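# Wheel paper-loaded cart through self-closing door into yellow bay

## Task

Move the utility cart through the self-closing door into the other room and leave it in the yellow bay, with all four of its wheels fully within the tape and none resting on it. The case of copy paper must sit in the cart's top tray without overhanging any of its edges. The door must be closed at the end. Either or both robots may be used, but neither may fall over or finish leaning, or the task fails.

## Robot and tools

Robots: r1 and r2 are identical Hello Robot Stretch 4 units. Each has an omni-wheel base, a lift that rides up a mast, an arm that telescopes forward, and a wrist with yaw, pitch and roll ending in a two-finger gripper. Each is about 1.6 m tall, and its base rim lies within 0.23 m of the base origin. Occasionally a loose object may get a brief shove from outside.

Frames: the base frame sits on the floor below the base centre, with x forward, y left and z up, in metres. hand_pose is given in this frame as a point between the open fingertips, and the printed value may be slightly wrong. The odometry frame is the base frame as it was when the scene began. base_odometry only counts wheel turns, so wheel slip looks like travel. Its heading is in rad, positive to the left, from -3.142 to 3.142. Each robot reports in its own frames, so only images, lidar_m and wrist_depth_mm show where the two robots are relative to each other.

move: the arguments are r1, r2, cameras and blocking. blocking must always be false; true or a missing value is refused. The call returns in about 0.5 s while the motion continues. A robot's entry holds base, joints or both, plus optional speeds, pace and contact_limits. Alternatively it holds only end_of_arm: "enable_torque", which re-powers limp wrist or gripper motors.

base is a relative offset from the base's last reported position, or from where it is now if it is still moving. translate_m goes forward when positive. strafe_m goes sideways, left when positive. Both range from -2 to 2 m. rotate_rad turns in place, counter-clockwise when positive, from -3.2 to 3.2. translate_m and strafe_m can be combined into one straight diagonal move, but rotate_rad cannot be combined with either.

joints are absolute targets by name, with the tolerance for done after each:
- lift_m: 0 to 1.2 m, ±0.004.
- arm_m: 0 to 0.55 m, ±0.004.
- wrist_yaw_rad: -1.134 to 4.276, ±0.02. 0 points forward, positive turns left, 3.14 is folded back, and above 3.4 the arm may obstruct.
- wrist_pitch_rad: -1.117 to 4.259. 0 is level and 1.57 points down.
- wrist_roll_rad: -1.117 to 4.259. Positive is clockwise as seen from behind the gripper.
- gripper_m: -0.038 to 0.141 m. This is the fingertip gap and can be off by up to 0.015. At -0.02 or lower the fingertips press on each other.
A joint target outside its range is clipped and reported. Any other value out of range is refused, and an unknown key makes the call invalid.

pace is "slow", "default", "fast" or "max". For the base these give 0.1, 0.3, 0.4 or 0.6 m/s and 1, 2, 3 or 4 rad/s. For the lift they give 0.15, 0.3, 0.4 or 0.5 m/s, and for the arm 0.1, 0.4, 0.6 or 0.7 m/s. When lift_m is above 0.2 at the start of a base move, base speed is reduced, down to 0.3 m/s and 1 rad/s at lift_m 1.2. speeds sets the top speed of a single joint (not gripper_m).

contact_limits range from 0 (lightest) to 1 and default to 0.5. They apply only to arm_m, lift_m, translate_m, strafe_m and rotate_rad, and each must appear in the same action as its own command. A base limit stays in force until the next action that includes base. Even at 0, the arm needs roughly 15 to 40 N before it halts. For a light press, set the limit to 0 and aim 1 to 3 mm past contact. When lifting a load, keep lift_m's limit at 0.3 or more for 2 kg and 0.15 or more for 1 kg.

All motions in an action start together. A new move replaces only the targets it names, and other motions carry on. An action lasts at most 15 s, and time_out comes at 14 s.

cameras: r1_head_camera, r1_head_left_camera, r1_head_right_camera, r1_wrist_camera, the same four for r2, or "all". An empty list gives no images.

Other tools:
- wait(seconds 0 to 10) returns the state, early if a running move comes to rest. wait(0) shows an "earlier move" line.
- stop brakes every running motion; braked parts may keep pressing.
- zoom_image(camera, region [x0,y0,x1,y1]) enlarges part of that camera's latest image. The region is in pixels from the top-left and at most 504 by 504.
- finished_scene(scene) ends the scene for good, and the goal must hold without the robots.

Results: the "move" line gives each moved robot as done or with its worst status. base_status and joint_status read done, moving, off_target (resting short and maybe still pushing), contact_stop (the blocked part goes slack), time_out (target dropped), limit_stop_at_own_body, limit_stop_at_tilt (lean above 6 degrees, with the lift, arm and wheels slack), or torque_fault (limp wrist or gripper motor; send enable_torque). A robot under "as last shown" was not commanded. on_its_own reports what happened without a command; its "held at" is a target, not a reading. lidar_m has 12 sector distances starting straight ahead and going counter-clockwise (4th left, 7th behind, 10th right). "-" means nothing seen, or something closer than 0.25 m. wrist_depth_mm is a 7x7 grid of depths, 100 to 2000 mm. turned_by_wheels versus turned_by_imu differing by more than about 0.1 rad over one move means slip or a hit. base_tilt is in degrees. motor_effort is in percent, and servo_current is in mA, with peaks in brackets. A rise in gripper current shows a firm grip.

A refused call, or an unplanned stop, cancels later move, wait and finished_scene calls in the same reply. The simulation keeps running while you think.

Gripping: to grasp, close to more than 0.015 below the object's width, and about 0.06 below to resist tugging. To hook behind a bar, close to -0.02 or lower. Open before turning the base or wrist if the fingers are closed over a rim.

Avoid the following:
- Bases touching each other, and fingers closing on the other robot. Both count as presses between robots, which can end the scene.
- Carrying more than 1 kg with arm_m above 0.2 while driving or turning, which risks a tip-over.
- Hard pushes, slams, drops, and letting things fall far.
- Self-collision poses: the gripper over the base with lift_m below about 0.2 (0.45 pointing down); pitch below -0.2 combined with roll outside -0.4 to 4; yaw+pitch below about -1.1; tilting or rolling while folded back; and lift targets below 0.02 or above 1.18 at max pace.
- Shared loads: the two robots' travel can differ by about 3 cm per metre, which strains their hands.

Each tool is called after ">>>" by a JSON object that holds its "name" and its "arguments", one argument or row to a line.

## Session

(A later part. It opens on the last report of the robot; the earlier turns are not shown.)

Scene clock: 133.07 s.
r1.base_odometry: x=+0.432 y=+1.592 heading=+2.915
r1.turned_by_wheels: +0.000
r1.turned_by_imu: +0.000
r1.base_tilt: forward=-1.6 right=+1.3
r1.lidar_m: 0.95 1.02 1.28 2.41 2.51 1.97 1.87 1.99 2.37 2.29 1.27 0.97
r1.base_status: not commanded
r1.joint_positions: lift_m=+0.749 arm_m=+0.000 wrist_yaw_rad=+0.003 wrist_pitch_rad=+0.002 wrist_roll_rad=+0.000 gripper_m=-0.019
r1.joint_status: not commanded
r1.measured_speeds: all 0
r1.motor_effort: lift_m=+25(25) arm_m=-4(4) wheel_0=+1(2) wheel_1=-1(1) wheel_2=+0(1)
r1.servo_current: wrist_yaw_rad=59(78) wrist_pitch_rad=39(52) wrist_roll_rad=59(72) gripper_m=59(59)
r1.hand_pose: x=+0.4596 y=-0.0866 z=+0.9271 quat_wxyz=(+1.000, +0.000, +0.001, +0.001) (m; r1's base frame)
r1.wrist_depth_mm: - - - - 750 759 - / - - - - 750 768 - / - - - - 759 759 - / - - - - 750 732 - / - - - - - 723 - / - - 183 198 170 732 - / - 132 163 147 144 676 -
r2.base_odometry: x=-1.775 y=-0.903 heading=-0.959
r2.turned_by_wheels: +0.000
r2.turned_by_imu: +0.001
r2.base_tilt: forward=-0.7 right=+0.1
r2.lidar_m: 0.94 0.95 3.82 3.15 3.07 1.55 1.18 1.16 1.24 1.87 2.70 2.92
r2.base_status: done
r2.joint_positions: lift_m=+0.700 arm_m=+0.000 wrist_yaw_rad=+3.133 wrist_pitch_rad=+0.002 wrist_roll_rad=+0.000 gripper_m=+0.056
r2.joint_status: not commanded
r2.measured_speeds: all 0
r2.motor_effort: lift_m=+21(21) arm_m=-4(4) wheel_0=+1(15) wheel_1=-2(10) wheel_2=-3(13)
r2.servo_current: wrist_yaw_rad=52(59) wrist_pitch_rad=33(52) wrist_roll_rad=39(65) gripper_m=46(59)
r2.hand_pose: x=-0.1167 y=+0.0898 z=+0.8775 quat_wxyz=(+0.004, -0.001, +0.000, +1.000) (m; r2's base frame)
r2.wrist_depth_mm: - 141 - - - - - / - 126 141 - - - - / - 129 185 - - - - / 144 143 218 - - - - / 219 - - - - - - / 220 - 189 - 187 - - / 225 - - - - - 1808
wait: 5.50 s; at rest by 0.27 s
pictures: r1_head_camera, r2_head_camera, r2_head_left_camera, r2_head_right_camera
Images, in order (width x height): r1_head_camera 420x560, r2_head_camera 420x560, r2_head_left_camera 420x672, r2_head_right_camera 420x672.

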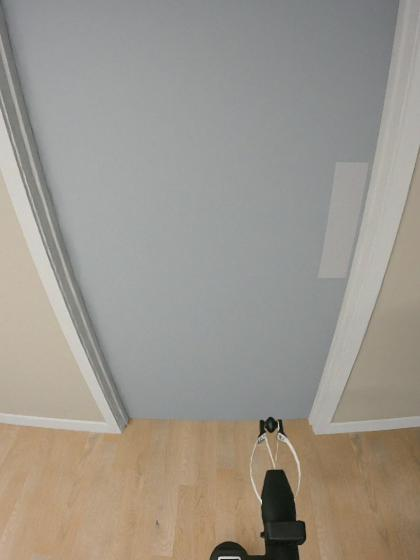

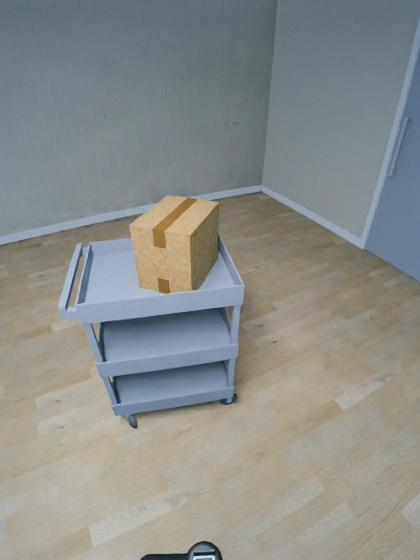

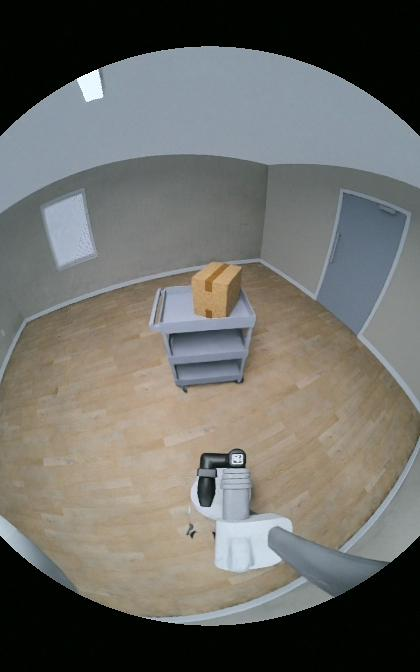

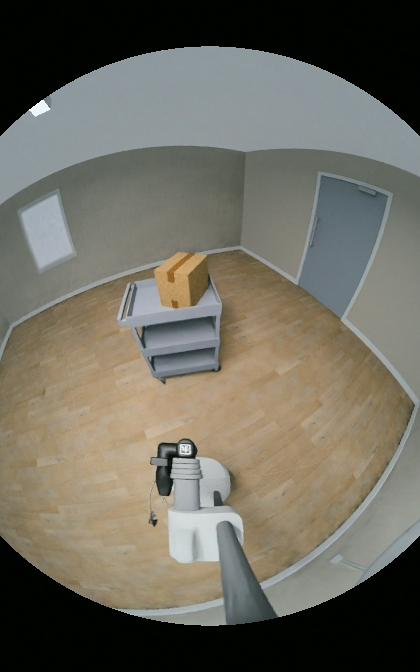

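>>> {"name": "move", "arguments": {
  "r1": {"base":{"translate_m":0.1},"joints":{"arm_m":0.45,"lift_m":0.7}},
  "r2": {"base":{"translate_m":0.97,"strafe_m":-1.24},"pace":"fast"},
  "blocking": false
}}

>>> {"name": "wait", "arguments": {
  "seconds": 2.5
}}

>>> {"name": "wait", "arguments": {
  "seconds": 3.5,
  "cameras": ["r2_head_camera","r2_head_left_camera","r2_head_right_camera","r1_head_camera"]
}}

Scene clock: 166.60 s.
move: r1 moving; r2 moving
r1.base_odometry: x=+0.401 y=+1.599 heading=+2.915
r1.turned_by_wheels: +0.000
r1.turned_by_imu: +0.000
r1.base_tilt: forward=-1.6 right=+1.3
r1.lidar_m: 0.91 0.97 1.23 2.41 2.50 1.99 1.91 2.02 2.39 2.29 1.23 0.96
r1.base_status: translate_m moving
r1.joint_positions: lift_m=+0.715 arm_m=+0.051 wrist_yaw_rad=+0.003 wrist_pitch_rad=+0.002 wrist_roll_rad=+0.000 gripper_m=-0.019
r1.joint_status: lift_m moving; arm_m moving
r1.measured_speeds: translate_m=+0.123 strafe_m=+0.002 rotate_rad=-0.001 lift_m=-0.099 arm_m=+0.195 wrist_yaw_rad=+0.000 wrist_pitch_rad=+0.000 wrist_roll_rad=+0.000
r1.motor_effort: lift_m=+12(21) arm_m=+6(7) wheel_0=+5(8) wheel_1=+7(7) wheel_2=-10(10)
r1.servo_current: wrist_yaw_rad=52(59) wrist_pitch_rad=33(46) wrist_roll_rad=52(59) gripper_m=52(52)
r1.hand_pose: x=+0.5101 y=-0.0867 z=+0.8929 quat_wxyz=(+1.000, +0.000, +0.001, +0.001) (m; r1's base frame)
r1.wrist_depth_mm: - - - - 683 699 - / - - - - 691 691 - / - - - - 691 691 - / - - - - - 676 - / - - - - - 676 - / - - 183 198 170 676 - / - 133 163 146 144 627 -
r2.base_odometry: x=-1.789 y=-0.948 heading=-0.960
r2.turned_by_wheels: +0.000
r2.turned_by_imu: +0.000
r2.base_tilt: forward=-0.7 right=+0.0
r2.lidar_m: 0.91 0.93 3.81 3.21 3.14 1.55 1.20 1.15 1.26 1.90 2.67 2.90
r2.base_status: translate_m moving; strafe_m moving
r2.joint_positions: lift_m=+0.700 arm_m=+0.000 wrist_yaw_rad=+3.133 wrist_pitch_rad=+0.002 wrist_roll_rad=+0.000 gripper_m=+0.056
r2.joint_status: not commanded
r2.measured_speeds: translate_m=+0.114 strafe_m=-0.146 rotate_rad=+0.003 lift_m=+0.000 arm_m=+0.000 wrist_yaw_rad=+0.000 wrist_pitch_rad=+0.000 wrist_roll_rad=+0.000
r2.motor_effort: lift_m=+21(21) arm_m=-4(4) wheel_0=+11(16) wheel_1=-8(9) wheel_2=-12(13)
r2.servo_current: wrist_yaw_rad=39(52) wrist_pitch_rad=39(52) wrist_roll_rad=52(52) gripper_m=52(52)
r2.hand_pose: x=-0.1167 y=+0.0898 z=+0.8775 quat_wxyz=(+0.004, -0.001, +0.000, +1.000) (m; r2's base frame)
r2.wrist_depth_mm: - 141 - - - - - / - 126 142 - - - - / - 129 185 - - - - / 144 143 217 - - - - / 220 - - - - - - / 219 - 190 - 188 - - / 226 - - - - - 1863
pictures: none

Scene clock: 168.70 s.
earlier move: r1 contact_stop; r2 moving
r1.base_odometry: x=+0.335 y=+1.615 heading=+2.914
r1.turned_by_wheels: +0.000
r1.turned_by_imu: +0.009
r1.base_tilt: forward=-1.6 right=+1.2
r1.lidar_m: 0.86 0.91 1.17 2.40 2.52 2.04 1.97 2.11 2.39 2.31 1.12 0.89
r1.base_status: done
r1.joint_positions: lift_m=+0.700 arm_m=+0.431 wrist_yaw_rad=-0.003 wrist_pitch_rad=+0.002 wrist_roll_rad=+0.000 gripper_m=-0.020
r1.joint_status: arm_m contact_stop (moved +0.431 of +0.450); the others done
r1.measured_speeds: all 0
r1.on_its_own: arm_m is slack since a contact_stop (your +0.450 is given up)
r1.motor_effort: lift_m=+13(21) arm_m=+0(22) wheel_0=+2(9) wheel_1=+2(9) wheel_2=-6(10)
r1.servo_current: wrist_yaw_rad=39(72) wrist_pitch_rad=39(46) wrist_roll_rad=33(65) gripper_m=39(59)
r1.hand_pose: x=+0.8900 y=-0.0884 z=+0.8781 quat_wxyz=(+1.000, +0.000, +0.001, -0.002) (m; r1's base frame)
r1.wrist_depth_mm: 224 224 227 228 229 230 232 / 225 226 228 229 230 230 232 / 224 226 227 229 230 231 232 / 226 228 229 229 231 233 233 / 227 228 229 230 231 233 234 / 228 229 190 200 232 233 235 / 227 228 229 185 177 233 235
r2.base_odometry: x=-2.017 y=-1.697 heading=-0.960
r2.turned_by_wheels: +0.000
r2.turned_by_imu: +0.001
r2.base_tilt: forward=-0.7 right=+0.1
r2.lidar_m: 3.03 0.69 0.71 3.97 3.88 1.80 1.36 1.33 1.44 1.95 1.92 2.07
r2.base_status: translate_m moving; strafe_m moving
r2.joint_positions: lift_m=+0.700 arm_m=+0.000 wrist_yaw_rad=+3.133 wrist_pitch_rad=+0.002 wrist_roll_rad=+0.000 gripper_m=+0.056
r2.joint_status: not commanded
r2.measured_speeds: translate_m=+0.246 strafe_m=-0.315 rotate_rad=-0.003 lift_m=+0.000 arm_m=+0.000 wrist_yaw_rad=+0.000 wrist_pitch_rad=+0.000 wrist_roll_rad=+0.000
r2.motor_effort: lift_m=+20(21) arm_m=-4(4) wheel_0=+6(16) wheel_1=-6(9) wheel_2=-9(13)
r2.servo_current: wrist_yaw_rad=39(65) wrist_pitch_rad=46(52) wrist_roll_rad=46(65) gripper_m=52(52)
r2.hand_pose: x=-0.1167 y=+0.0898 z=+0.8776 quat_wxyz=(+0.004, -0.001, +0.000, +1.000) (m; r2's base frame)
r2.wrist_depth_mm: - 141 - - - - - / - 126 141 - - - - / - 129 185 - - - - / 144 143 207 - - - - / 220 - - - - - - / 220 - 190 - 188 - - / 225 - - - - 1808 1863
wait: 2.10 of 2.5 s (r1 has come to rest)
pictures: none

not run: a stop that you did not command came earlier in this reply.

>>> {"name": "wait", "arguments": {
  "seconds": 2.5,
  "cameras": ["r2_head_camera","r2_head_left_camera","r2_head_right_camera","r1_head_camera"]
}}

Scene clock: 171.43 s.
earlier move: r2 done
r1.base_odometry: x=+0.335 y=+1.615 heading=+2.914
r1.turned_by_wheels: +0.000
r1.turned_by_imu: +0.000
r1.base_tilt: forward=-1.6 right=+1.2
r1.lidar_m: 0.85 0.89 1.17 2.40 2.51 2.07 1.99 2.09 2.39 2.30 1.13 0.89
r1.base_status: done
r1.joint_positions: lift_m=+0.700 arm_m=+0.431 wrist_yaw_rad=-0.003 wrist_pitch_rad=+0.002 wrist_roll_rad=+0.000 gripper_m=-0.020
r1.joint_status: arm_m contact_stop (moved +0.431 of +0.450); the others done
r1.measured_speeds: all 0
r1.on_its_own: arm_m is slack since a contact_stop (your +0.450 is given up)
r1.motor_effort: lift_m=+13(21) arm_m=+0(22) wheel_0=+1(9) wheel_1=+2(9) wheel_2=-6(10)
r1.servo_current: wrist_yaw_rad=59(72) wrist_pitch_rad=39(52) wrist_roll_rad=65(72) gripper_m=46(59)
r1.hand_pose: x=+0.8900 y=-0.0884 z=+0.8781 quat_wxyz=(+1.000, +0.000, +0.001, -0.002) (m; r1's base frame)
r1.wrist_depth_mm: 224 225 226 228 229 230 231 / 225 226 227 229 229 230 231 / 226 226 228 229 230 232 233 / 225 228 229 229 231 232 233 / 226 227 229 230 230 232 233 / 227 228 190 200 232 233 235 / 228 229 229 185 177 234 236
r2.base_odometry: x=-2.235 y=-2.409 heading=-0.960
r2.turned_by_wheels: +0.000
r2.turned_by_imu: +0.001
r2.base_tilt: forward=-0.7 right=+0.0
r2.lidar_m: 1.90 3.22 1.12 1.05 4.39 2.01 1.56 1.52 1.58 1.22 1.19 1.29
r2.base_status: done
r2.joint_positions: lift_m=+0.700 arm_m=+0.000 wrist_yaw_rad=+3.133 wrist_pitch_rad=+0.002 wrist_roll_rad=+0.000 gripper_m=+0.056
r2.joint_status: not commanded
r2.measured_speeds: all 0
r2.motor_effort: lift_m=+20(21) arm_m=-4(4) wheel_0=+1(16) wheel_1=-2(9) wheel_2=-2(13)
r2.servo_current: wrist_yaw_rad=52(65) wrist_pitch_rad=39(52) wrist_roll_rad=39(65) gripper_m=52(52)
r2.hand_pose: x=-0.1167 y=+0.0898 z=+0.8776 quat_wxyz=(+0.004, -0.001, +0.000, +1.000) (m; r2's base frame)
r2.wrist_depth_mm: - 141 - - - - - / - 126 141 - - - - / - 129 183 - - - - / 144 143 217 - - - - / 220 - - - - - - / 220 - 189 - 190 - - / 224 - - - - 1921 1863
wait: 0.00 of 2.5 s (r2 has come to rest)
pictures: r1_head_camera, r2_head_camera, r2_head_left_camera, r2_head_right_camera
Images, in order (width x height): r1_head_camera 420x560, r2_head_camera 420x560, r2_head_left_camera 420x672, r2_head_right_camera 420x672.

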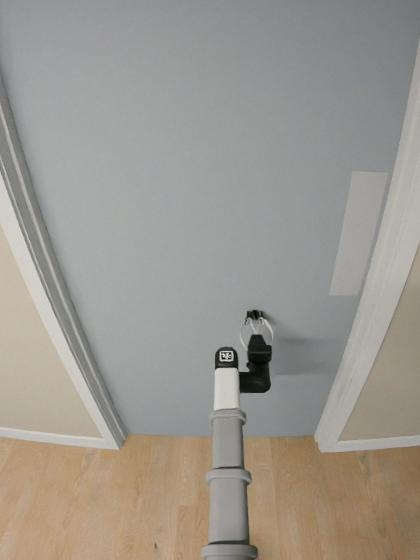

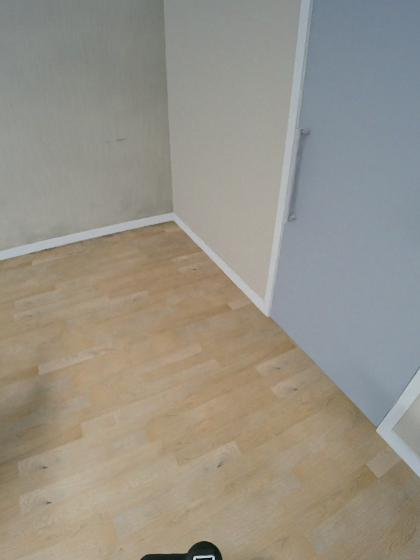

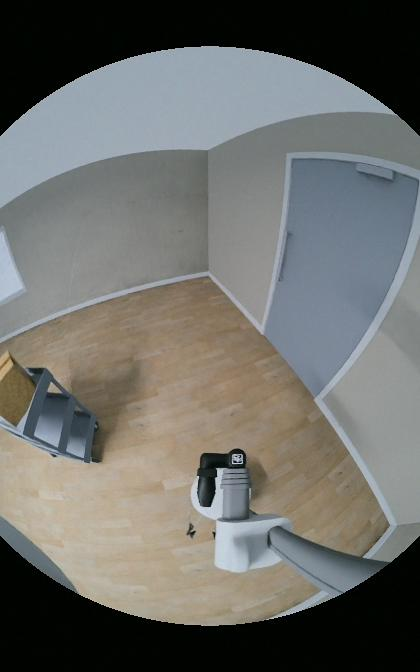

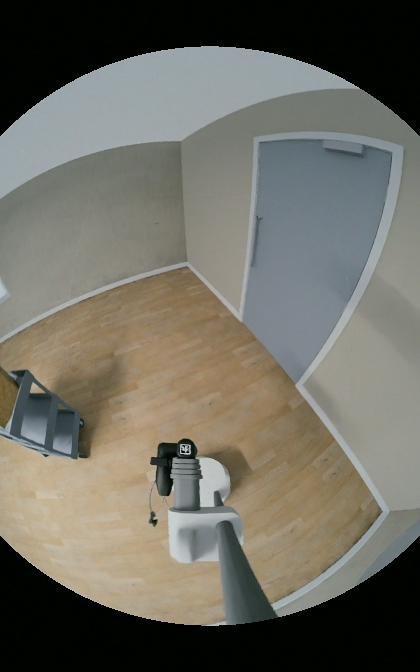

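>>> {"name": "move", "arguments": {
  "r1": {"base":{"translate_m":0.55},"joints":{"arm_m":0.44},"pace":"slow","speeds":{"arm_m":0.3},"contact_limits":{"arm_m":0.9,"translate_m":0.7}},
  "r2": {"base":{"translate_m":-0.17,"strafe_m":-0.09}},
  "blocking": false
}}

>>> {"name": "wait", "arguments": {
  "seconds": 1.6
}}

>>> {"name": "wait", "arguments": {
  "seconds": 5,
  "cameras": ["r2_head_left_camera","r1_head_camera","r1_head_left_camera"]
}}

Scene clock: 192.13 s.
move: r1 moving; r2 moving
r1.base_odometry: x=+0.323 y=+1.617 heading=+2.913
r1.turned_by_wheels: -0.002
r1.turned_by_imu: +0.016
r1.base_tilt: forward=-1.7 right=+1.3
r1.lidar_m: 0.86 0.91 1.15 2.39 2.55 2.05 1.99 2.12 2.39 2.30 1.09 0.88
r1.base_status: translate_m moving
r1.joint_positions: lift_m=+0.700 arm_m=+0.439 wrist_yaw_rad=-0.014 wrist_pitch_rad=+0.002 wrist_roll_rad=+0.000 gripper_m=-0.020
r1.joint_status: arm_m moving
r1.measured_speeds: translate_m=+0.046 strafe_m=-0.009 rotate_rad=-0.007 lift_m=+0.000 arm_m=+0.000 wrist_yaw_rad=-0.002 wrist_pitch_rad=+0.000 wrist_roll_rad=+0.000
r1.motor_effort: lift_m=+13(13) arm_m=+15(20) wheel_0=+8(11) wheel_1=+1(12) wheel_2=-26(26)
r1.servo_current: wrist_yaw_rad=78(78) wrist_pitch_rad=46(52) wrist_roll_rad=39(72) gripper_m=52(52)
r1.contact_limits: arm_m 0.9; translate_m 0.7
r1.hand_pose: x=+0.8970 y=-0.0915 z=+0.8781 quat_wxyz=(+1.000, +0.000, +0.001, -0.007) (m; r1's base frame)
r1.wrist_depth_mm: 215 218 220 222 226 229 230 / 216 219 221 224 226 229 231 / 216 220 223 224 227 230 232 / 218 220 223 224 227 229 233 / 217 220 223 225 228 230 233 / 217 220 221 200 185 232 234 / 218 220 222 143 228 231 235
r2.base_odometry: x=-2.266 y=-2.393 heading=-0.960
r2.turned_by_wheels: +0.000
r2.turned_by_imu: +0.000
r2.base_tilt: forward=-0.6 right=+0.1
r2.lidar_m: 1.89 3.26 1.13 1.07 4.33 1.98 1.52 1.49 1.57 1.20 1.17 1.26
r2.base_status: translate_m moving; strafe_m moving
r2.joint_positions: lift_m=+0.700 arm_m=+0.000 wrist_yaw_rad=+3.133 wrist_pitch_rad=+0.002 wrist_roll_rad=+0.000 gripper_m=+0.056
r2.joint_status: not commanded
r2.measured_speeds: translate_m=-0.122 strafe_m=-0.064 rotate_rad=+0.002 lift_m=+0.000 arm_m=+0.000 wrist_yaw_rad=+0.000 wrist_pitch_rad=+0.000 wrist_roll_rad=+0.000
r2.motor_effort: lift_m=+20(21) arm_m=-4(4) wheel_0=-2(6) wheel_1=-11(11) wheel_2=+11(12)
r2.servo_current: wrist_yaw_rad=39(59) wrist_pitch_rad=39(46) wrist_roll_rad=59(59) gripper_m=52(52)
r2.hand_pose: x=-0.1167 y=+0.0898 z=+0.8776 quat_wxyz=(+0.004, -0.001, +0.000, +1.000) (m; r2's base frame)
r2.wrist_depth_mm: - 141 - - - - - / - 127 142 - - - - / - 130 185 - - - - / 144 143 207 - - - - / 220 - - - - - - / 220 - 189 - 190 - - / 224 - - - - 1921 1808
pictures: none

Scene clock: 193.57 s.
earlier move: r1 moving; r2 done
r1.base_odometry: x=+0.195 y=+1.647 heading=+2.913
r1.turned_by_wheels: +0.001
r1.turned_by_imu: -0.002
r1.base_tilt: forward=-1.7 right=+1.3
r1.lidar_m: 0.83 0.83 0.96 2.40 2.52 2.19 2.12 2.28 2.39 2.32 0.93 0.77
r1.base_status: translate_m moving
r1.joint_positions: lift_m=+0.700 arm_m=+0.439 wrist_yaw_rad=-0.014 wrist_pitch_rad=+0.002 wrist_roll_rad=+0.000 gripper_m=-0.020
r1.joint_status: all done
r1.measured_speeds: translate_m=+0.100 strafe_m=+0.001 rotate_rad=-0.001 lift_m=+0.000 arm_m=+0.000 wrist_yaw_rad=+0.000 wrist_pitch_rad=+0.000 wrist_roll_rad=+0.000
r1.motor_effort: lift_m=+13(13) arm_m=+15(20) wheel_0=+6(11) wheel_1=+6(12) wheel_2=-23(29)
r1.servo_current: wrist_yaw_rad=104(104) wrist_pitch_rad=39(52) wrist_roll_rad=33(72) gripper_m=33(52)
r1.contact_limits: arm_m 0.9; translate_m 0.7
r1.hand_pose: x=+0.8970 y=-0.0916 z=+0.8781 quat_wxyz=(+1.000, +0.000, +0.001, -0.007) (m; r1's base frame)
r1.wrist_depth_mm: 196 205 216 229 244 260 278 / 195 205 217 230 245 262 274 / 195 206 217 231 244 262 276 / 196 205 219 231 246 262 278 / 197 206 218 233 247 264 281 / 195 207 206 200 244 266 279 / 198 202 217 183 239 266 282
r2.base_odometry: x=-2.406 y=-2.321 heading=-0.960
r2.turned_by_wheels: +0.000
r2.turned_by_imu: +0.000
r2.base_tilt: forward=-0.7 right=+0.1
r2.lidar_m: 1.61 3.41 1.19 1.16 3.90 1.76 1.37 1.33 1.44 1.20 1.15 1.26
r2.base_status: done
r2.joint_positions: lift_m=+0.700 arm_m=+0.000 wrist_yaw_rad=+3.133 wrist_pitch_rad=+0.002 wrist_roll_rad=+0.000 gripper_m=+0.056
r2.joint_status: not commanded
r2.measured_speeds: all 0
r2.motor_effort: lift_m=+20(21) arm_m=-4(4) wheel_0=-4(6) wheel_1=-3(12) wheel_2=+4(13)
r2.servo_current: wrist_yaw_rad=52(59) wrist_pitch_rad=39(52) wrist_roll_rad=46(59) gripper_m=39(52)
r2.hand_pose: x=-0.1167 y=+0.0898 z=+0.8776 quat_wxyz=(+0.004, -0.001, +0.000, +1.000) (m; r2's base frame)
r2.wrist_depth_mm: - 140 - - - - - / - 123 145 - - - - / - 128 187 - - - - / 144 143 217 - - - - / 218 - - - - - - / 217 - 190 - 188 - - / 223 - - - - 1808 1808
wait: 1.43 of 1.6 s (r2 has come to rest)
pictures: none

Scene clock: 198.40 s.
earlier move: r1 done
r1.base_odometry: x=-0.201 y=+1.739 heading=+2.912
r1.turned_by_wheels: -0.001
r1.turned_by_imu: -0.008
r1.base_tilt: forward=-1.6 right=+1.3
r1.lidar_m: 0.66 0.58 0.57 1.15 2.51 2.62 2.53 2.67 2.40 0.97 0.52 3.37
r1.base_status: done
r1.joint_positions: lift_m=+0.700 arm_m=+0.439 wrist_yaw_rad=-0.014 wrist_pitch_rad=+0.002 wrist_roll_rad=+0.000 gripper_m=-0.020
r1.joint_status: all done
r1.measured_speeds: all 0
r1.motor_effort: lift_m=+13(13) arm_m=+12(20) wheel_0=-8(11) wheel_1=-2(12) wheel_2=-20(29)
r1.servo_current: wrist_yaw_rad=85(104) wrist_pitch_rad=46(52) wrist_roll_rad=46(72) gripper_m=39(52)
r1.contact_limits: arm_m 0.9; translate_m 0.7
r1.hand_pose: x=+0.8973 y=-0.0916 z=+0.8781 quat_wxyz=(+1.000, +0.000, +0.001, -0.007) (m; r1's base frame)
r1.wrist_depth_mm: 146 167 199 243 310 - - / 144 167 198 241 309 - - / 143 167 198 242 307 - - / 153 167 198 242 309 - - / 144 170 198 241 309 - - / 143 167 187 198 183 - - / 146 162 168 180 298 135 -
r2.base_odometry: x=-2.406 y=-2.321 heading=-0.960
r2.turned_by_wheels: +0.000
r2.turned_by_imu: +0.001
r2.base_tilt: forward=-0.7 right=+0.1
r2.lidar_m: 1.26 3.41 1.19 1.14 3.91 1.78 1.36 1.33 1.43 1.22 1.19 1.21
r2.base_status: done
r2.joint_positions: lift_m=+0.700 arm_m=+0.000 wrist_yaw_rad=+3.133 wrist_pitch_rad=+0.002 wrist_roll_rad=+0.000 gripper_m=+0.056
r2.joint_status: not commanded
r2.measured_speeds: all 0
r2.motor_effort: lift_m=+20(21) arm_m=-4(4) wheel_0=-4(6) wheel_1=-3(12) wheel_2=+4(13)
r2.servo_current: wrist_yaw_rad=46(59) wrist_pitch_rad=33(52) wrist_roll_rad=46(65) gripper_m=52(52)
r2.hand_pose: x=-0.1167 y=+0.0898 z=+0.8776 quat_wxyz=(+0.004, -0.001, +0.000, +1.000) (m; r2's base frame)
r2.wrist_depth_mm: - 140 - - - - - / - 124 145 - - - - / - 128 187 - - - - / 144 143 217 - - - - / 219 - - - - - - / 217 - 189 - 187 - - / 222 - - - - 1808 1808
wait: 4.83 of 5 s (r1 has come to rest)
pictures: r1_head_camera, r1_head_left_camera, r2_head_left_camera
Images, in order (width x height): r1_head_camera 420x560, r1_head_left_camera 420x672, r2_head_left_camera 420x672.

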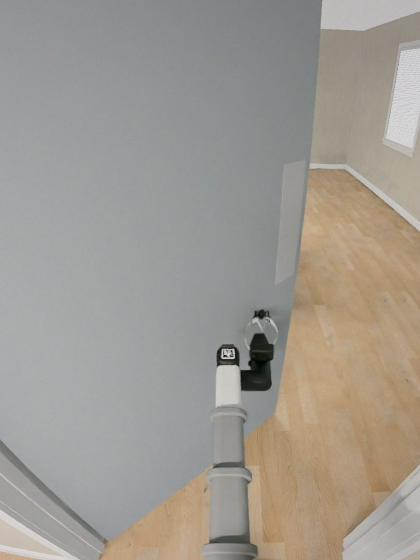

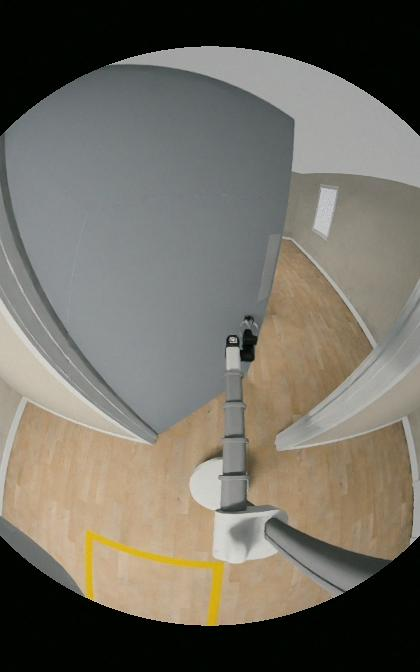

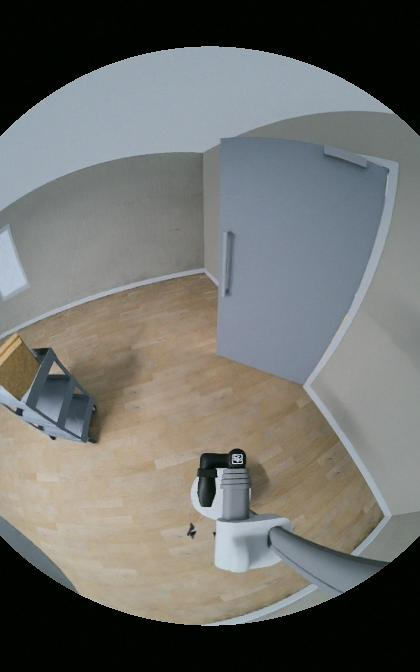

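>>> {"name": "move", "arguments": {
  "r1": {"base":{"translate_m":0.42},"contact_limits":{"translate_m":0.7},"pace":"slow"},
  "blocking": false
}}

>>> {"name": "wait", "arguments": {
  "seconds": 6,
  "cameras": ["r2_head_left_camera","r1_head_camera","r1_head_left_camera"]
}}

Scene clock: 205.57 s.
move: r1 moving
r1.base_odometry: x=-0.213 y=+1.742 heading=+2.909
r1.turned_by_wheels: -0.003
r1.turned_by_imu: -0.003
r1.base_tilt: forward=-1.6 right=+1.3
r1.lidar_m: 0.66 0.58 0.58 1.08 2.52 2.62 2.54 2.69 2.39 0.92 0.51 3.34
r1.base_status: translate_m moving
r1.joint_positions: lift_m=+0.700 arm_m=+0.439 wrist_yaw_rad=-0.015 wrist_pitch_rad=+0.002 wrist_roll_rad=+0.000 gripper_m=-0.020
r1.joint_status: not commanded
r1.measured_speeds: translate_m=+0.048 strafe_m=+0.000 rotate_rad=+0.000 lift_m=+0.000 arm_m=+0.000 wrist_yaw_rad=-0.002 wrist_pitch_rad=+0.000 wrist_roll_rad=+0.000
r1.motor_effort: lift_m=+13(13) arm_m=+11(12) wheel_0=-5(7) wheel_1=-3(3) wheel_2=-27(27)
r1.servo_current: wrist_yaw_rad=85(111) wrist_pitch_rad=33(52) wrist_roll_rad=46(59) gripper_m=39(46)
r1.contact_limits: arm_m 0.9; translate_m 0.7
r1.hand_pose: x=+0.8973 y=-0.0916 z=+0.8781 quat_wxyz=(+1.000, +0.000, +0.001, -0.007) (m; r1's base frame)
r1.wrist_depth_mm: 140 163 194 239 307 - - / 140 167 194 238 306 - - / 140 163 194 237 306 - - / 146 163 194 238 306 - - / 140 167 194 236 306 - - / 140 163 183 196 183 - - / 142 155 158 154 306 141 -
r2: as last shown
r2.turned_by_imu: +0.000
r2.lidar_m: 1.27 3.42 1.18 1.17 3.91 1.76 1.35 1.32 1.45 1.20 1.19 1.24
r2.motor_effort: lift_m=+20(20) arm_m=-4(4) wheel_0=-4(4) wheel_1=-3(3) wheel_2=+4(4)
r2.servo_current: wrist_yaw_rad=46(59) wrist_pitch_rad=39(46) wrist_roll_rad=52(52) gripper_m=46(52)
r2.wrist_depth_mm: - 140 - - - - - / - 123 145 - - - - / - 128 188 - - - - / 144 143 217 - - - - / 218 - - - - - - / 217 - 189 - 188 - - / 223 - - - - 1808 1921
pictures: none

Scene clock: 210.53 s.
earlier move: r1 done
r1.base_odometry: x=-0.609 y=+1.836 heading=+2.910
r1.turned_by_wheels: +0.000
r1.turned_by_imu: -0.012
r1.base_tilt: forward=-1.6 right=+1.3
r1.lidar_m: 0.51 0.38 0.37 0.41 0.57 3.08 2.95 3.08 0.47 0.44 2.42 3.34
r1.base_status: done
r1.joint_positions: lift_m=+0.700 arm_m=+0.440 wrist_yaw_rad=-0.015 wrist_pitch_rad=+0.002 wrist_roll_rad=+0.000 gripper_m=-0.020
r1.joint_status: not commanded
r1.measured_speeds: all 0
r1.motor_effort: lift_m=+13(13) arm_m=+6(12) wheel_0=-11(13) wheel_1=-4(6) wheel_2=-14(27)
r1.servo_current: wrist_yaw_rad=78(111) wrist_pitch_rad=46(52) wrist_roll_rad=59(72) gripper_m=39(52)
r1.contact_limits: arm_m 0.9; translate_m 0.7
r1.hand_pose: x=+0.8977 y=-0.0916 z=+0.8781 quat_wxyz=(+1.000, +0.000, +0.001, -0.007) (m; r1's base frame)
r1.wrist_depth_mm: - 120 - - - - - / - 119 - - - - - / - 116 - - - - - / - 123 1397 - - - - / - 118 - - - - - / 104 118 - 193 182 - - / - 117 144 144 177 1863 -
r2.base_odometry: x=-2.406 y=-2.321 heading=-0.960
r2.turned_by_wheels: +0.000
r2.turned_by_imu: +0.001
r2.base_tilt: forward=-0.7 right=+0.1
r2.lidar_m: 1.06 3.41 1.20 1.16 3.90 1.77 1.36 1.33 1.43 1.20 1.18 1.12
r2.base_status: not commanded
r2.joint_positions: lift_m=+0.700 arm_m=+0.000 wrist_yaw_rad=+3.133 wrist_pitch_rad=+0.002 wrist_roll_rad=+0.000 gripper_m=+0.056
r2.joint_status: not commanded
r2.measured_speeds: all 0
r2.motor_effort: lift_m=+20(21) arm_m=-4(4) wheel_0=-4(5) wheel_1=-3(4) wheel_2=+4(5)
r2.servo_current: wrist_yaw_rad=39(59) wrist_pitch_rad=33(46) wrist_roll_rad=59(65) gripper_m=39(59)
r2.hand_pose: x=-0.1167 y=+0.0898 z=+0.8776 quat_wxyz=(+0.004, -0.001, +0.000, +1.000) (m; r2's base frame)
r2.wrist_depth_mm: - 140 - - - - - / - 124 145 - - - - / - 128 187 - - - - / 144 143 219 - - - - / 219 - - - - - - / 217 - 190 - 188 - - / 223 - - - - 1863 1863
wait: 4.97 of 6 s (r1 has come to rest)
pictures: r1_head_camera, r1_head_left_camera, r2_head_left_camera
Images, in order (width x height): r1_head_camera 420x560, r1_head_left_camera 420x672, r2_head_left_camera 420x672.

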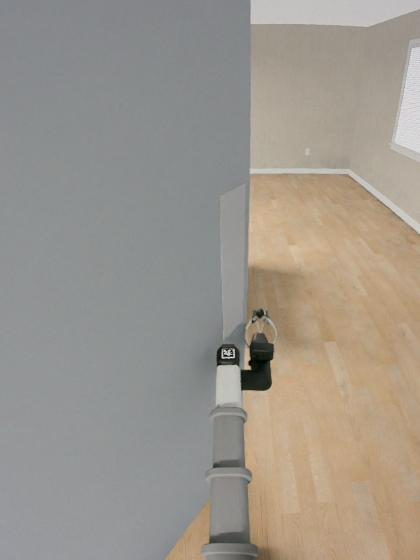

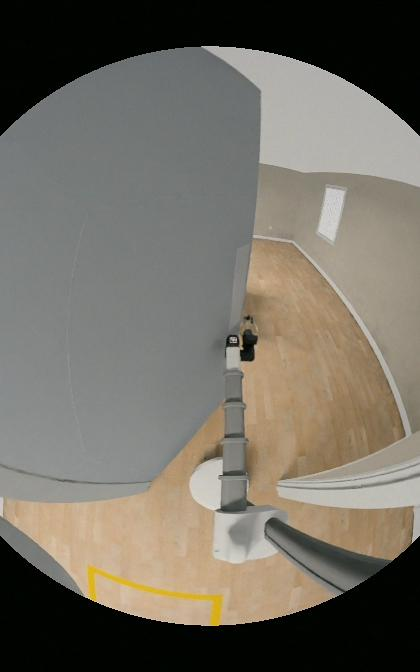

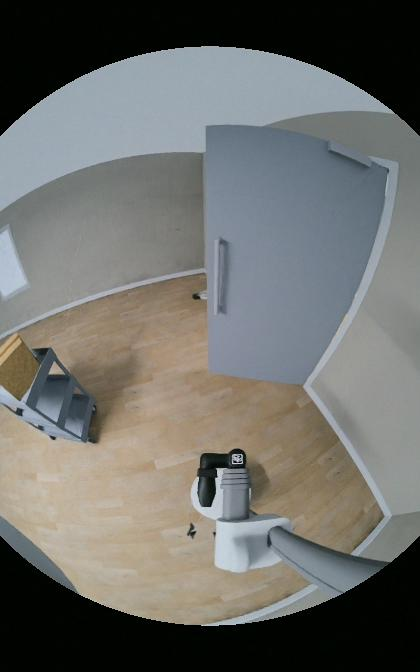

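>>> {"name": "move", "arguments": {
  "r1": {"base":{"rotate_rad":0.35},"contact_limits":{"rotate_rad":0.8},"pace":"slow"},
  "blocking": false
}}

>>> {"name": "wait", "arguments": {
  "seconds": 3,
  "cameras": ["r2_head_left_camera","r1_head_camera","r1_head_left_camera"]
}}

Scene clock: 216.20 s.
move: r1 moving
r1.base_odometry: x=-0.609 y=+1.836 heading=+3.034
r1.turned_by_wheels: +0.124
r1.turned_by_imu: +0.084
r1.base_tilt: forward=-1.6 right=+1.3
r1.lidar_m: 0.51 0.39 0.39 0.42 2.61 3.00 2.93 3.03 0.44 0.44 2.48 3.64
r1.base_status: rotate_rad moving
r1.joint_positions: lift_m=+0.700 arm_m=+0.440 wrist_yaw_rad=-0.015 wrist_pitch_rad=+0.002 wrist_roll_rad=+0.000 gripper_m=-0.020
r1.joint_status: not commanded
r1.measured_speeds: translate_m=-0.004 strafe_m=+0.004 rotate_rad=+0.487 lift_m=+0.000 arm_m=+0.000 wrist_yaw_rad=+0.000 wrist_pitch_rad=+0.000 wrist_roll_rad=+0.000
r1.motor_effort: lift_m=+13(13) arm_m=+6(7) wheel_0=-29(30) wheel_1=-14(19) wheel_2=-21(31)
r1.servo_current: wrist_yaw_rad=104(104) wrist_pitch_rad=39(46) wrist_roll_rad=46(52) gripper_m=39(46)
r1.contact_limits: arm_m 0.9; rotate_rad 0.8
r1.hand_pose: x=+0.8977 y=-0.0917 z=+0.8781 quat_wxyz=(+1.000, +0.000, +0.001, -0.007) (m; r1's base frame)
r1.wrist_depth_mm: - 124 - - - - - / - 119 142 - - - - / - 115 142 - - - - / - 128 141 1499 - - - / - 119 141 - - - - / 105 118 - 198 181 - - / - 118 144 179 1808 134 -
r2: as last shown
r2.turned_by_imu: +0.000
r2.base_tilt: forward=-0.7 right=+0.0
r2.lidar_m: 1.02 3.41 1.17 1.17 3.89 1.76 1.32 1.33 1.44 1.18 1.16 1.07
r2.motor_effort: lift_m=+20(20) arm_m=-4(4) wheel_0=-4(4) wheel_1=-3(3) wheel_2=+4(4)
r2.servo_current: wrist_yaw_rad=46(52) wrist_pitch_rad=39(46) wrist_roll_rad=46(59) gripper_m=52(52)
r2.wrist_depth_mm: - 140 - - - - - / - 124 145 - - - - / - 128 188 - - - - / 144 143 218 - - - - / 219 - - - - - - / 216 - 189 - 187 - - / 222 - - - - 1863 1863
pictures: none

Scene clock: 217.53 s.
earlier move: r1 done
r1.base_odometry: x=-0.609 y=+1.836 heading=-3.025
r1.turned_by_wheels: +0.224
r1.turned_by_imu: +0.184
r1.base_tilt: forward=-1.6 right=+1.3
r1.lidar_m: 0.57 0.44 0.42 0.46 2.82 2.94 2.97 2.72 0.42 2.33 2.73 1.96
r1.base_status: done
r1.joint_positions: lift_m=+0.700 arm_m=+0.440 wrist_yaw_rad=-0.010 wrist_pitch_rad=+0.002 wrist_roll_rad=+0.000 gripper_m=-0.020
r1.joint_status: not commanded
r1.measured_speeds: all 0
r1.motor_effort: lift_m=+14(14) arm_m=+4(7) wheel_0=-8(33) wheel_1=-5(19) wheel_2=-13(31)
r1.servo_current: wrist_yaw_rad=59(111) wrist_pitch_rad=46(52) wrist_roll_rad=46(65) gripper_m=46(52)
r1.contact_limits: arm_m 0.9; rotate_rad 0.8
r1.hand_pose: x=+0.8983 y=-0.0904 z=+0.8780 quat_wxyz=(+1.000, +0.000, +0.001, -0.005) (m; r1's base frame)
r1.wrist_depth_mm: 128 156 192 - - - - / 128 152 191 - - - - / 125 151 191 - - - - / 129 153 193 1499 1397 - - / 125 153 192 - - - - / 125 152 182 198 179 - - / 125 147 177 151 157 1808 -
r2.base_odometry: x=-2.406 y=-2.321 heading=-0.960
r2.turned_by_wheels: +0.000
r2.turned_by_imu: +0.000
r2.base_tilt: forward=-0.7 right=+0.0
r2.lidar_m: 0.84 3.42 1.18 1.16 3.94 1.75 1.36 1.30 1.42 1.22 1.16 0.99
r2.base_status: not commanded
r2.joint_positions: lift_m=+0.700 arm_m=+0.000 wrist_yaw_rad=+3.133 wrist_pitch_rad=+0.002 wrist_roll_rad=+0.000 gripper_m=+0.056
r2.joint_status: not commanded
r2.measured_speeds: all 0
r2.motor_effort: lift_m=+20(21) arm_m=-4(4) wheel_0=-4(4) wheel_1=-3(3) wheel_2=+4(4)
r2.servo_current: wrist_yaw_rad=46(59) wrist_pitch_rad=46(46) wrist_roll_rad=39(59) gripper_m=52(52)
r2.hand_pose: x=-0.1167 y=+0.0898 z=+0.8776 quat_wxyz=(+0.004, -0.001, +0.000, +1.000) (m; r2's base frame)
r2.wrist_depth_mm: - 140 - - - - - / - 123 145 - - - - / - 128 187 - - - - / 144 143 219 - - - - / 219 - - - - - - / 217 - 190 - 188 - - / 223 - - - - 1808 1863
wait: 1.33 of 3 s (r1 has come to rest)
pictures: r1_head_camera, r1_head_left_camera, r2_head_left_camera
Images, in order (width x height): r1_head_camera 420x560, r1_head_left_camera 420x672, r2_head_left_camera 420x672.

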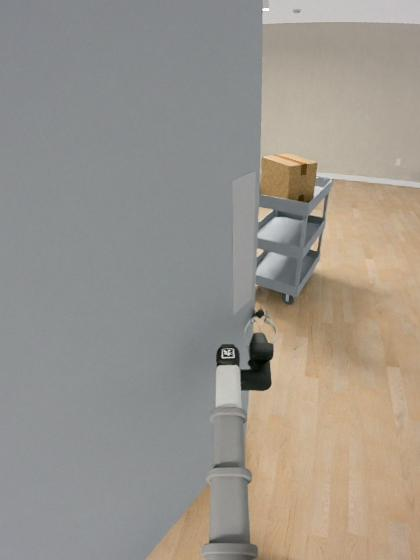

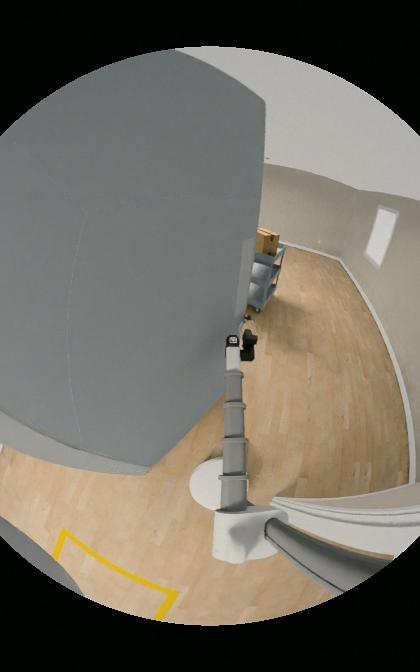

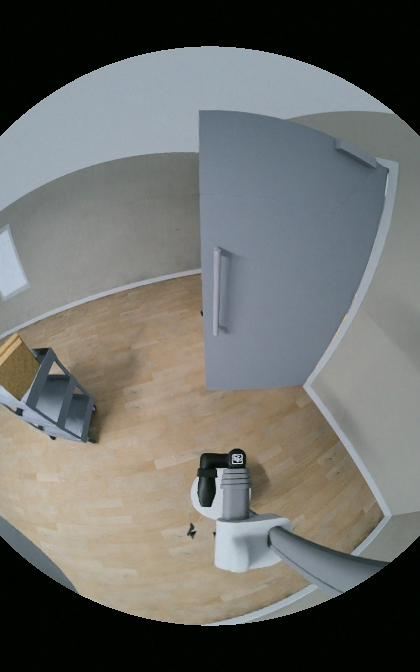

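>>> {"name": "move", "arguments": {
  "r2": {"base":{"translate_m":0.26,"strafe_m":0.25},"joints":{"lift_m":0.4,"gripper_m":-0.02}},
  "blocking": false
}}

>>> {"name": "wait", "arguments": {
  "seconds": 3
}}

>>> {"name": "move", "arguments": {
  "r2": {"joints":{"arm_m":0.42,"wrist_yaw_rad":0}},
  "blocking": false
}}

>>> {"name": "wait", "arguments": {
  "seconds": 3,
  "cameras": ["r2_head_camera","r2_head_left_camera","r1_head_camera"]
}}

Scene clock: 236.53 s.
move: r2 moving
r1: as last shown
r1.turned_by_wheels: +0.000
r1.turned_by_imu: +0.000
r1.lidar_m: 0.59 0.46 0.44 0.48 2.83 2.95 2.95 2.70 0.43 2.33 2.73 1.97
r1.motor_effort: lift_m=+14(14) arm_m=+4(5) wheel_0=-8(9) wheel_1=-5(5) wheel_2=-14(14)
r1.servo_current: wrist_yaw_rad=65(72) wrist_pitch_rad=46(46) wrist_roll_rad=59(59) gripper_m=46(52)
r1.contact_limits: arm_m 0.9; rotate_rad 0.8
r1.wrist_depth_mm: 127 156 191 - - - - / 128 151 191 - - - - / 128 151 190 - - - - / 129 153 191 1464 1397 - - / 125 152 191 - - - - / 125 151 182 198 180 - - / 124 147 177 153 158 1808 -
r2.base_odometry: x=-2.374 y=-2.327 heading=-0.960
r2.turned_by_wheels: +0.000
r2.turned_by_imu: +0.000
r2.base_tilt: forward=-0.7 right=+0.1
r2.lidar_m: 0.83 3.39 1.15 1.13 3.96 1.81 1.39 1.34 1.47 1.18 1.20 0.96
r2.base_status: translate_m moving; strafe_m moving
r2.joint_positions: lift_m=+0.662 arm_m=+0.000 wrist_yaw_rad=+3.133 wrist_pitch_rad=+0.002 wrist_roll_rad=+0.000 gripper_m=+0.036
r2.joint_status: lift_m moving; gripper_m moving
r2.measured_speeds: translate_m=+0.090 strafe_m=+0.088 rotate_rad=+0.002 lift_m=-0.146 arm_m=+0.000 wrist_yaw_rad=+0.000 wrist_pitch_rad=+0.000 wrist_roll_rad=+0.000
r2.motor_effort: lift_m=+13(18) arm_m=-4(4) wheel_0=-6(9) wheel_1=+9(11) wheel_2=-11(11)
r2.servo_current: wrist_yaw_rad=39(59) wrist_pitch_rad=39(46) wrist_roll_rad=52(59) gripper_m=124(124)
r2.hand_pose: x=-0.1167 y=+0.0898 z=+0.8401 quat_wxyz=(+0.004, -0.001, +0.000, +1.000) (m; r2's base frame)
r2.wrist_depth_mm: - 140 - - - - - / - 123 145 - - - - / - 128 187 - - - - / 144 144 218 - - - - / 219 - - - - - - / 217 - 191 166 186 - - / 224 - - - - 1708 1808
pictures: none

Scene clock: 238.67 s.
earlier move: r2 done
r1.base_odometry: x=-0.609 y=+1.836 heading=-3.025
r1.turned_by_wheels: +0.000
r1.turned_by_imu: +0.000
r1.base_tilt: forward=-1.6 right=+1.3
r1.lidar_m: 0.57 0.44 0.43 0.48 2.80 2.97 2.96 2.70 0.42 2.32 2.71 1.99
r1.base_status: not commanded
r1.joint_positions: lift_m=+0.700 arm_m=+0.440 wrist_yaw_rad=-0.010 wrist_pitch_rad=+0.002 wrist_roll_rad=+0.000 gripper_m=-0.020
r1.joint_status: not commanded
r1.measured_speeds: all 0
r1.motor_effort: lift_m=+14(14) arm_m=+5(5) wheel_0=-8(9) wheel_1=-5(5) wheel_2=-13(14)
r1.servo_current: wrist_yaw_rad=85(85) wrist_pitch_rad=46(52) wrist_roll_rad=46(72) gripper_m=46(52)
r1.contact_limits: arm_m 0.9; rotate_rad 0.8
r1.hand_pose: x=+0.8983 y=-0.0904 z=+0.8780 quat_wxyz=(+1.000, +0.000, +0.001, -0.005) (m; r1's base frame)
r1.wrist_depth_mm: 128 156 190 - - - - / 128 151 191 - - - - / 128 151 191 - - - - / 129 153 192 1499 1397 - - / 125 152 191 - - - - / 125 151 181 198 179 - - / 124 146 177 153 158 1863 -
r2.base_odometry: x=-2.052 y=-2.391 heading=-0.960
r2.turned_by_wheels: +0.000
r2.turned_by_imu: +0.001
r2.base_tilt: forward=-0.7 right=+0.1
r2.lidar_m: 0.60 3.07 0.96 0.89 4.51 2.21 1.70 1.66 1.71 1.35 1.01 0.61
r2.base_status: done
r2.joint_positions: lift_m=+0.400 arm_m=+0.000 wrist_yaw_rad=+3.133 wrist_pitch_rad=+0.002 wrist_roll_rad=+0.000 gripper_m=-0.019
r2.joint_status: all done
r2.measured_speeds: all 0
r2.motor_effort: lift_m=+14(18) arm_m=-4(4) wheel_0=-2(9) wheel_1=+2(12) wheel_2=-4(12)
r2.servo_current: wrist_yaw_rad=46(59) wrist_pitch_rad=33(52) wrist_roll_rad=52(59) gripper_m=91(169)
r2.hand_pose: x=-0.1167 y=+0.0898 z=+0.5781 quat_wxyz=(+0.004, -0.001, +0.000, +1.000) (m; r2's base frame)
r2.wrist_depth_mm: - 141 - - - - - / - 127 142 - - - - / - 130 185 - - - - / 144 143 206 - - - - / 220 - - - - - - / 220 - 181 202 180 1983 1756 / 226 1281 - - - 1160 1255
wait: 2.13 of 3 s (r2 has come to rest)
pictures: none

Scene clock: 239.17 s.
move: r2 moving
r1: as last shown
r1.lidar_m: 0.57 0.44 0.42 0.48 2.79 2.95 2.95 2.71 0.43 2.33 2.72 1.99
r1.motor_effort: lift_m=+14(14) arm_m=+4(5) wheel_0=-9(9) wheel_1=-5(5) wheel_2=-14(14)
r1.servo_current: wrist_yaw_rad=85(85) wrist_pitch_rad=39(52) wrist_roll_rad=65(65) gripper_m=46(46)
r1.contact_limits: arm_m 0.9; rotate_rad 0.8
r1.wrist_depth_mm: 128 156 190 - - - - / 128 151 191 - - - - / 128 151 191 - - - - / 129 153 192 1537 1397 - - / 125 152 192 - - - - / 125 151 182 198 180 - - / 124 146 176 153 158 1863 -
r2.base_odometry: x=-2.052 y=-2.391 heading=-0.960
r2.turned_by_wheels: +0.000
r2.turned_by_imu: +0.000
r2.base_tilt: forward=-0.7 right=+0.0
r2.lidar_m: 0.61 3.07 0.98 0.88 4.51 2.16 1.70 1.64 1.73 1.30 0.98 0.62
r2.base_status: not commanded
r2.joint_positions: lift_m=+0.400 arm_m=+0.051 wrist_yaw_rad=+2.571 wrist_pitch_rad=+0.002 wrist_roll_rad=+0.000 gripper_m=-0.019
r2.joint_status: arm_m moving; wrist_yaw_rad moving
r2.measured_speeds: translate_m=+0.000 strafe_m=+0.000 rotate_rad=+0.000 lift_m=+0.000 arm_m=+0.195 wrist_yaw_rad=-1.733 wrist_pitch_rad=+0.000 wrist_roll_rad=+0.000
r2.motor_effort: lift_m=+14(14) arm_m=+7(10) wheel_0=-3(3) wheel_1=+2(3) wheel_2=-4(4)
r2.servo_current: wrist_yaw_rad=52(156) wrist_pitch_rad=39(46) wrist_roll_rad=39(52) gripper_m=91(91)
r2.hand_pose: x=+0.0259 y=+0.2293 z=+0.5781 quat_wxyz=(+0.281, -0.001, +0.000, +0.960) (m; r2's base frame)
r2.wrist_depth_mm: - - - - - - - / - - - - - - - / 266 - - - - - - / - - - - - - - / - - - - - - - / - 1756 187 202 180 1863 1756 / 1366 1281 - - - 1160 1281
pictures: none

Scene clock: 241.23 s.
earlier move: r2 off_target
r1.base_odometry: x=-0.609 y=+1.836 heading=-3.025
r1.turned_by_wheels: +0.000
r1.turned_by_imu: +0.000
r1.base_tilt: forward=-1.6 right=+1.3
r1.lidar_m: 0.61 0.44 0.44 0.49 2.84 2.95 2.97 2.73 0.43 2.33 2.70 0.83
r1.base_status: not commanded
r1.joint_positions: lift_m=+0.700 arm_m=+0.440 wrist_yaw_rad=-0.010 wrist_pitch_rad=+0.002 wrist_roll_rad=+0.000 gripper_m=-0.020
r1.joint_status: not commanded
r1.measured_speeds: all 0
r1.motor_effort: lift_m=+14(14) arm_m=+4(5) wheel_0=-8(9) wheel_1=-5(5) wheel_2=-13(14)
r1.servo_current: wrist_yaw_rad=72(85) wrist_pitch_rad=46(52) wrist_roll_rad=59(65) gripper_m=39(46)
r1.contact_limits: arm_m 0.9; rotate_rad 0.8
r1.hand_pose: x=+0.8983 y=-0.0904 z=+0.8780 quat_wxyz=(+1.000, +0.000, +0.001, -0.005) (m; r1's base frame)
r1.wrist_depth_mm: 129 158 194 - - - - / 129 154 194 - - - - / 129 154 193 - - - - / 130 155 195 1576 1430 - - / 127 154 195 - - - - / 126 154 181 199 178 - - / 129 148 173 145 155 1808 -
r2.base_odometry: x=-2.051 y=-2.391 heading=-0.955
r2.turned_by_wheels: +0.005
r2.turned_by_imu: +0.011
r2.base_tilt: forward=-0.6 right=+0.0
r2.lidar_m: 0.65 3.06 0.98 0.88 4.51 2.20 1.71 1.65 1.71 1.31 0.98 0.61
r2.base_status: not commanded
r2.joint_positions: lift_m=+0.400 arm_m=+0.420 wrist_yaw_rad=+0.038 wrist_pitch_rad=+0.002 wrist_roll_rad=+0.000 gripper_m=-0.019
r2.joint_status: wrist_yaw_rad off_target (ended at +0.038, target +0.000); the others done
r2.measured_speeds: all 0
r2.on_its_own: wrist_yaw_rad is at rest, and its servo_current (306 mA) is outside its rest range (0 to 104 mA)
r2.motor_effort: lift_m=+14(14) arm_m=+6(15) wheel_0=+33(33) wheel_1=+12(12) wheel_2=+20(20)
r2.servo_current: wrist_yaw_rad=306(501) wrist_pitch_rad=39(52) wrist_roll_rad=52(59) gripper_m=91(98)
r2.hand_pose: x=+0.8823 y=-0.0764 z=+0.5781 quat_wxyz=(+1.000, +0.000, +0.001, +0.019) (m; r2's base frame)
r2.wrist_depth_mm: - - - - - - - / - - - - - - - / - - - - - - - / - - - - - - - / - - - - - - - / 1808 1863 187 202 178 - - / 1336 1255 - - - 1138 -
wait: 2.07 of 3 s (r2 has come to rest)
pictures: r1_head_camera, r2_head_camera, r2_head_left_camera
Images, in order (width x height): r1_head_camera 420x560, r2_head_camera 420x560, r2_head_left_camera 420x672.

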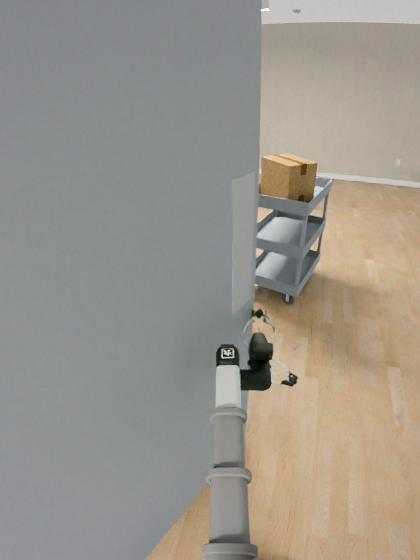

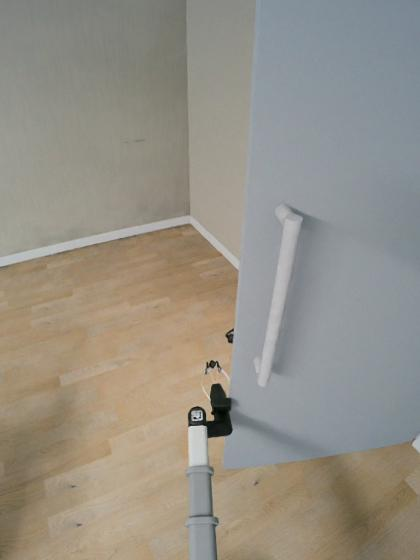

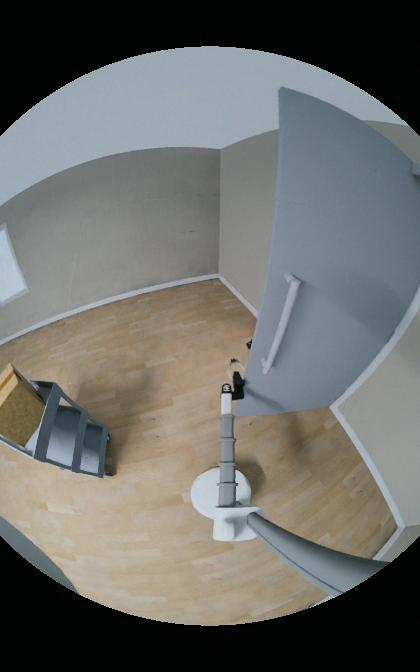

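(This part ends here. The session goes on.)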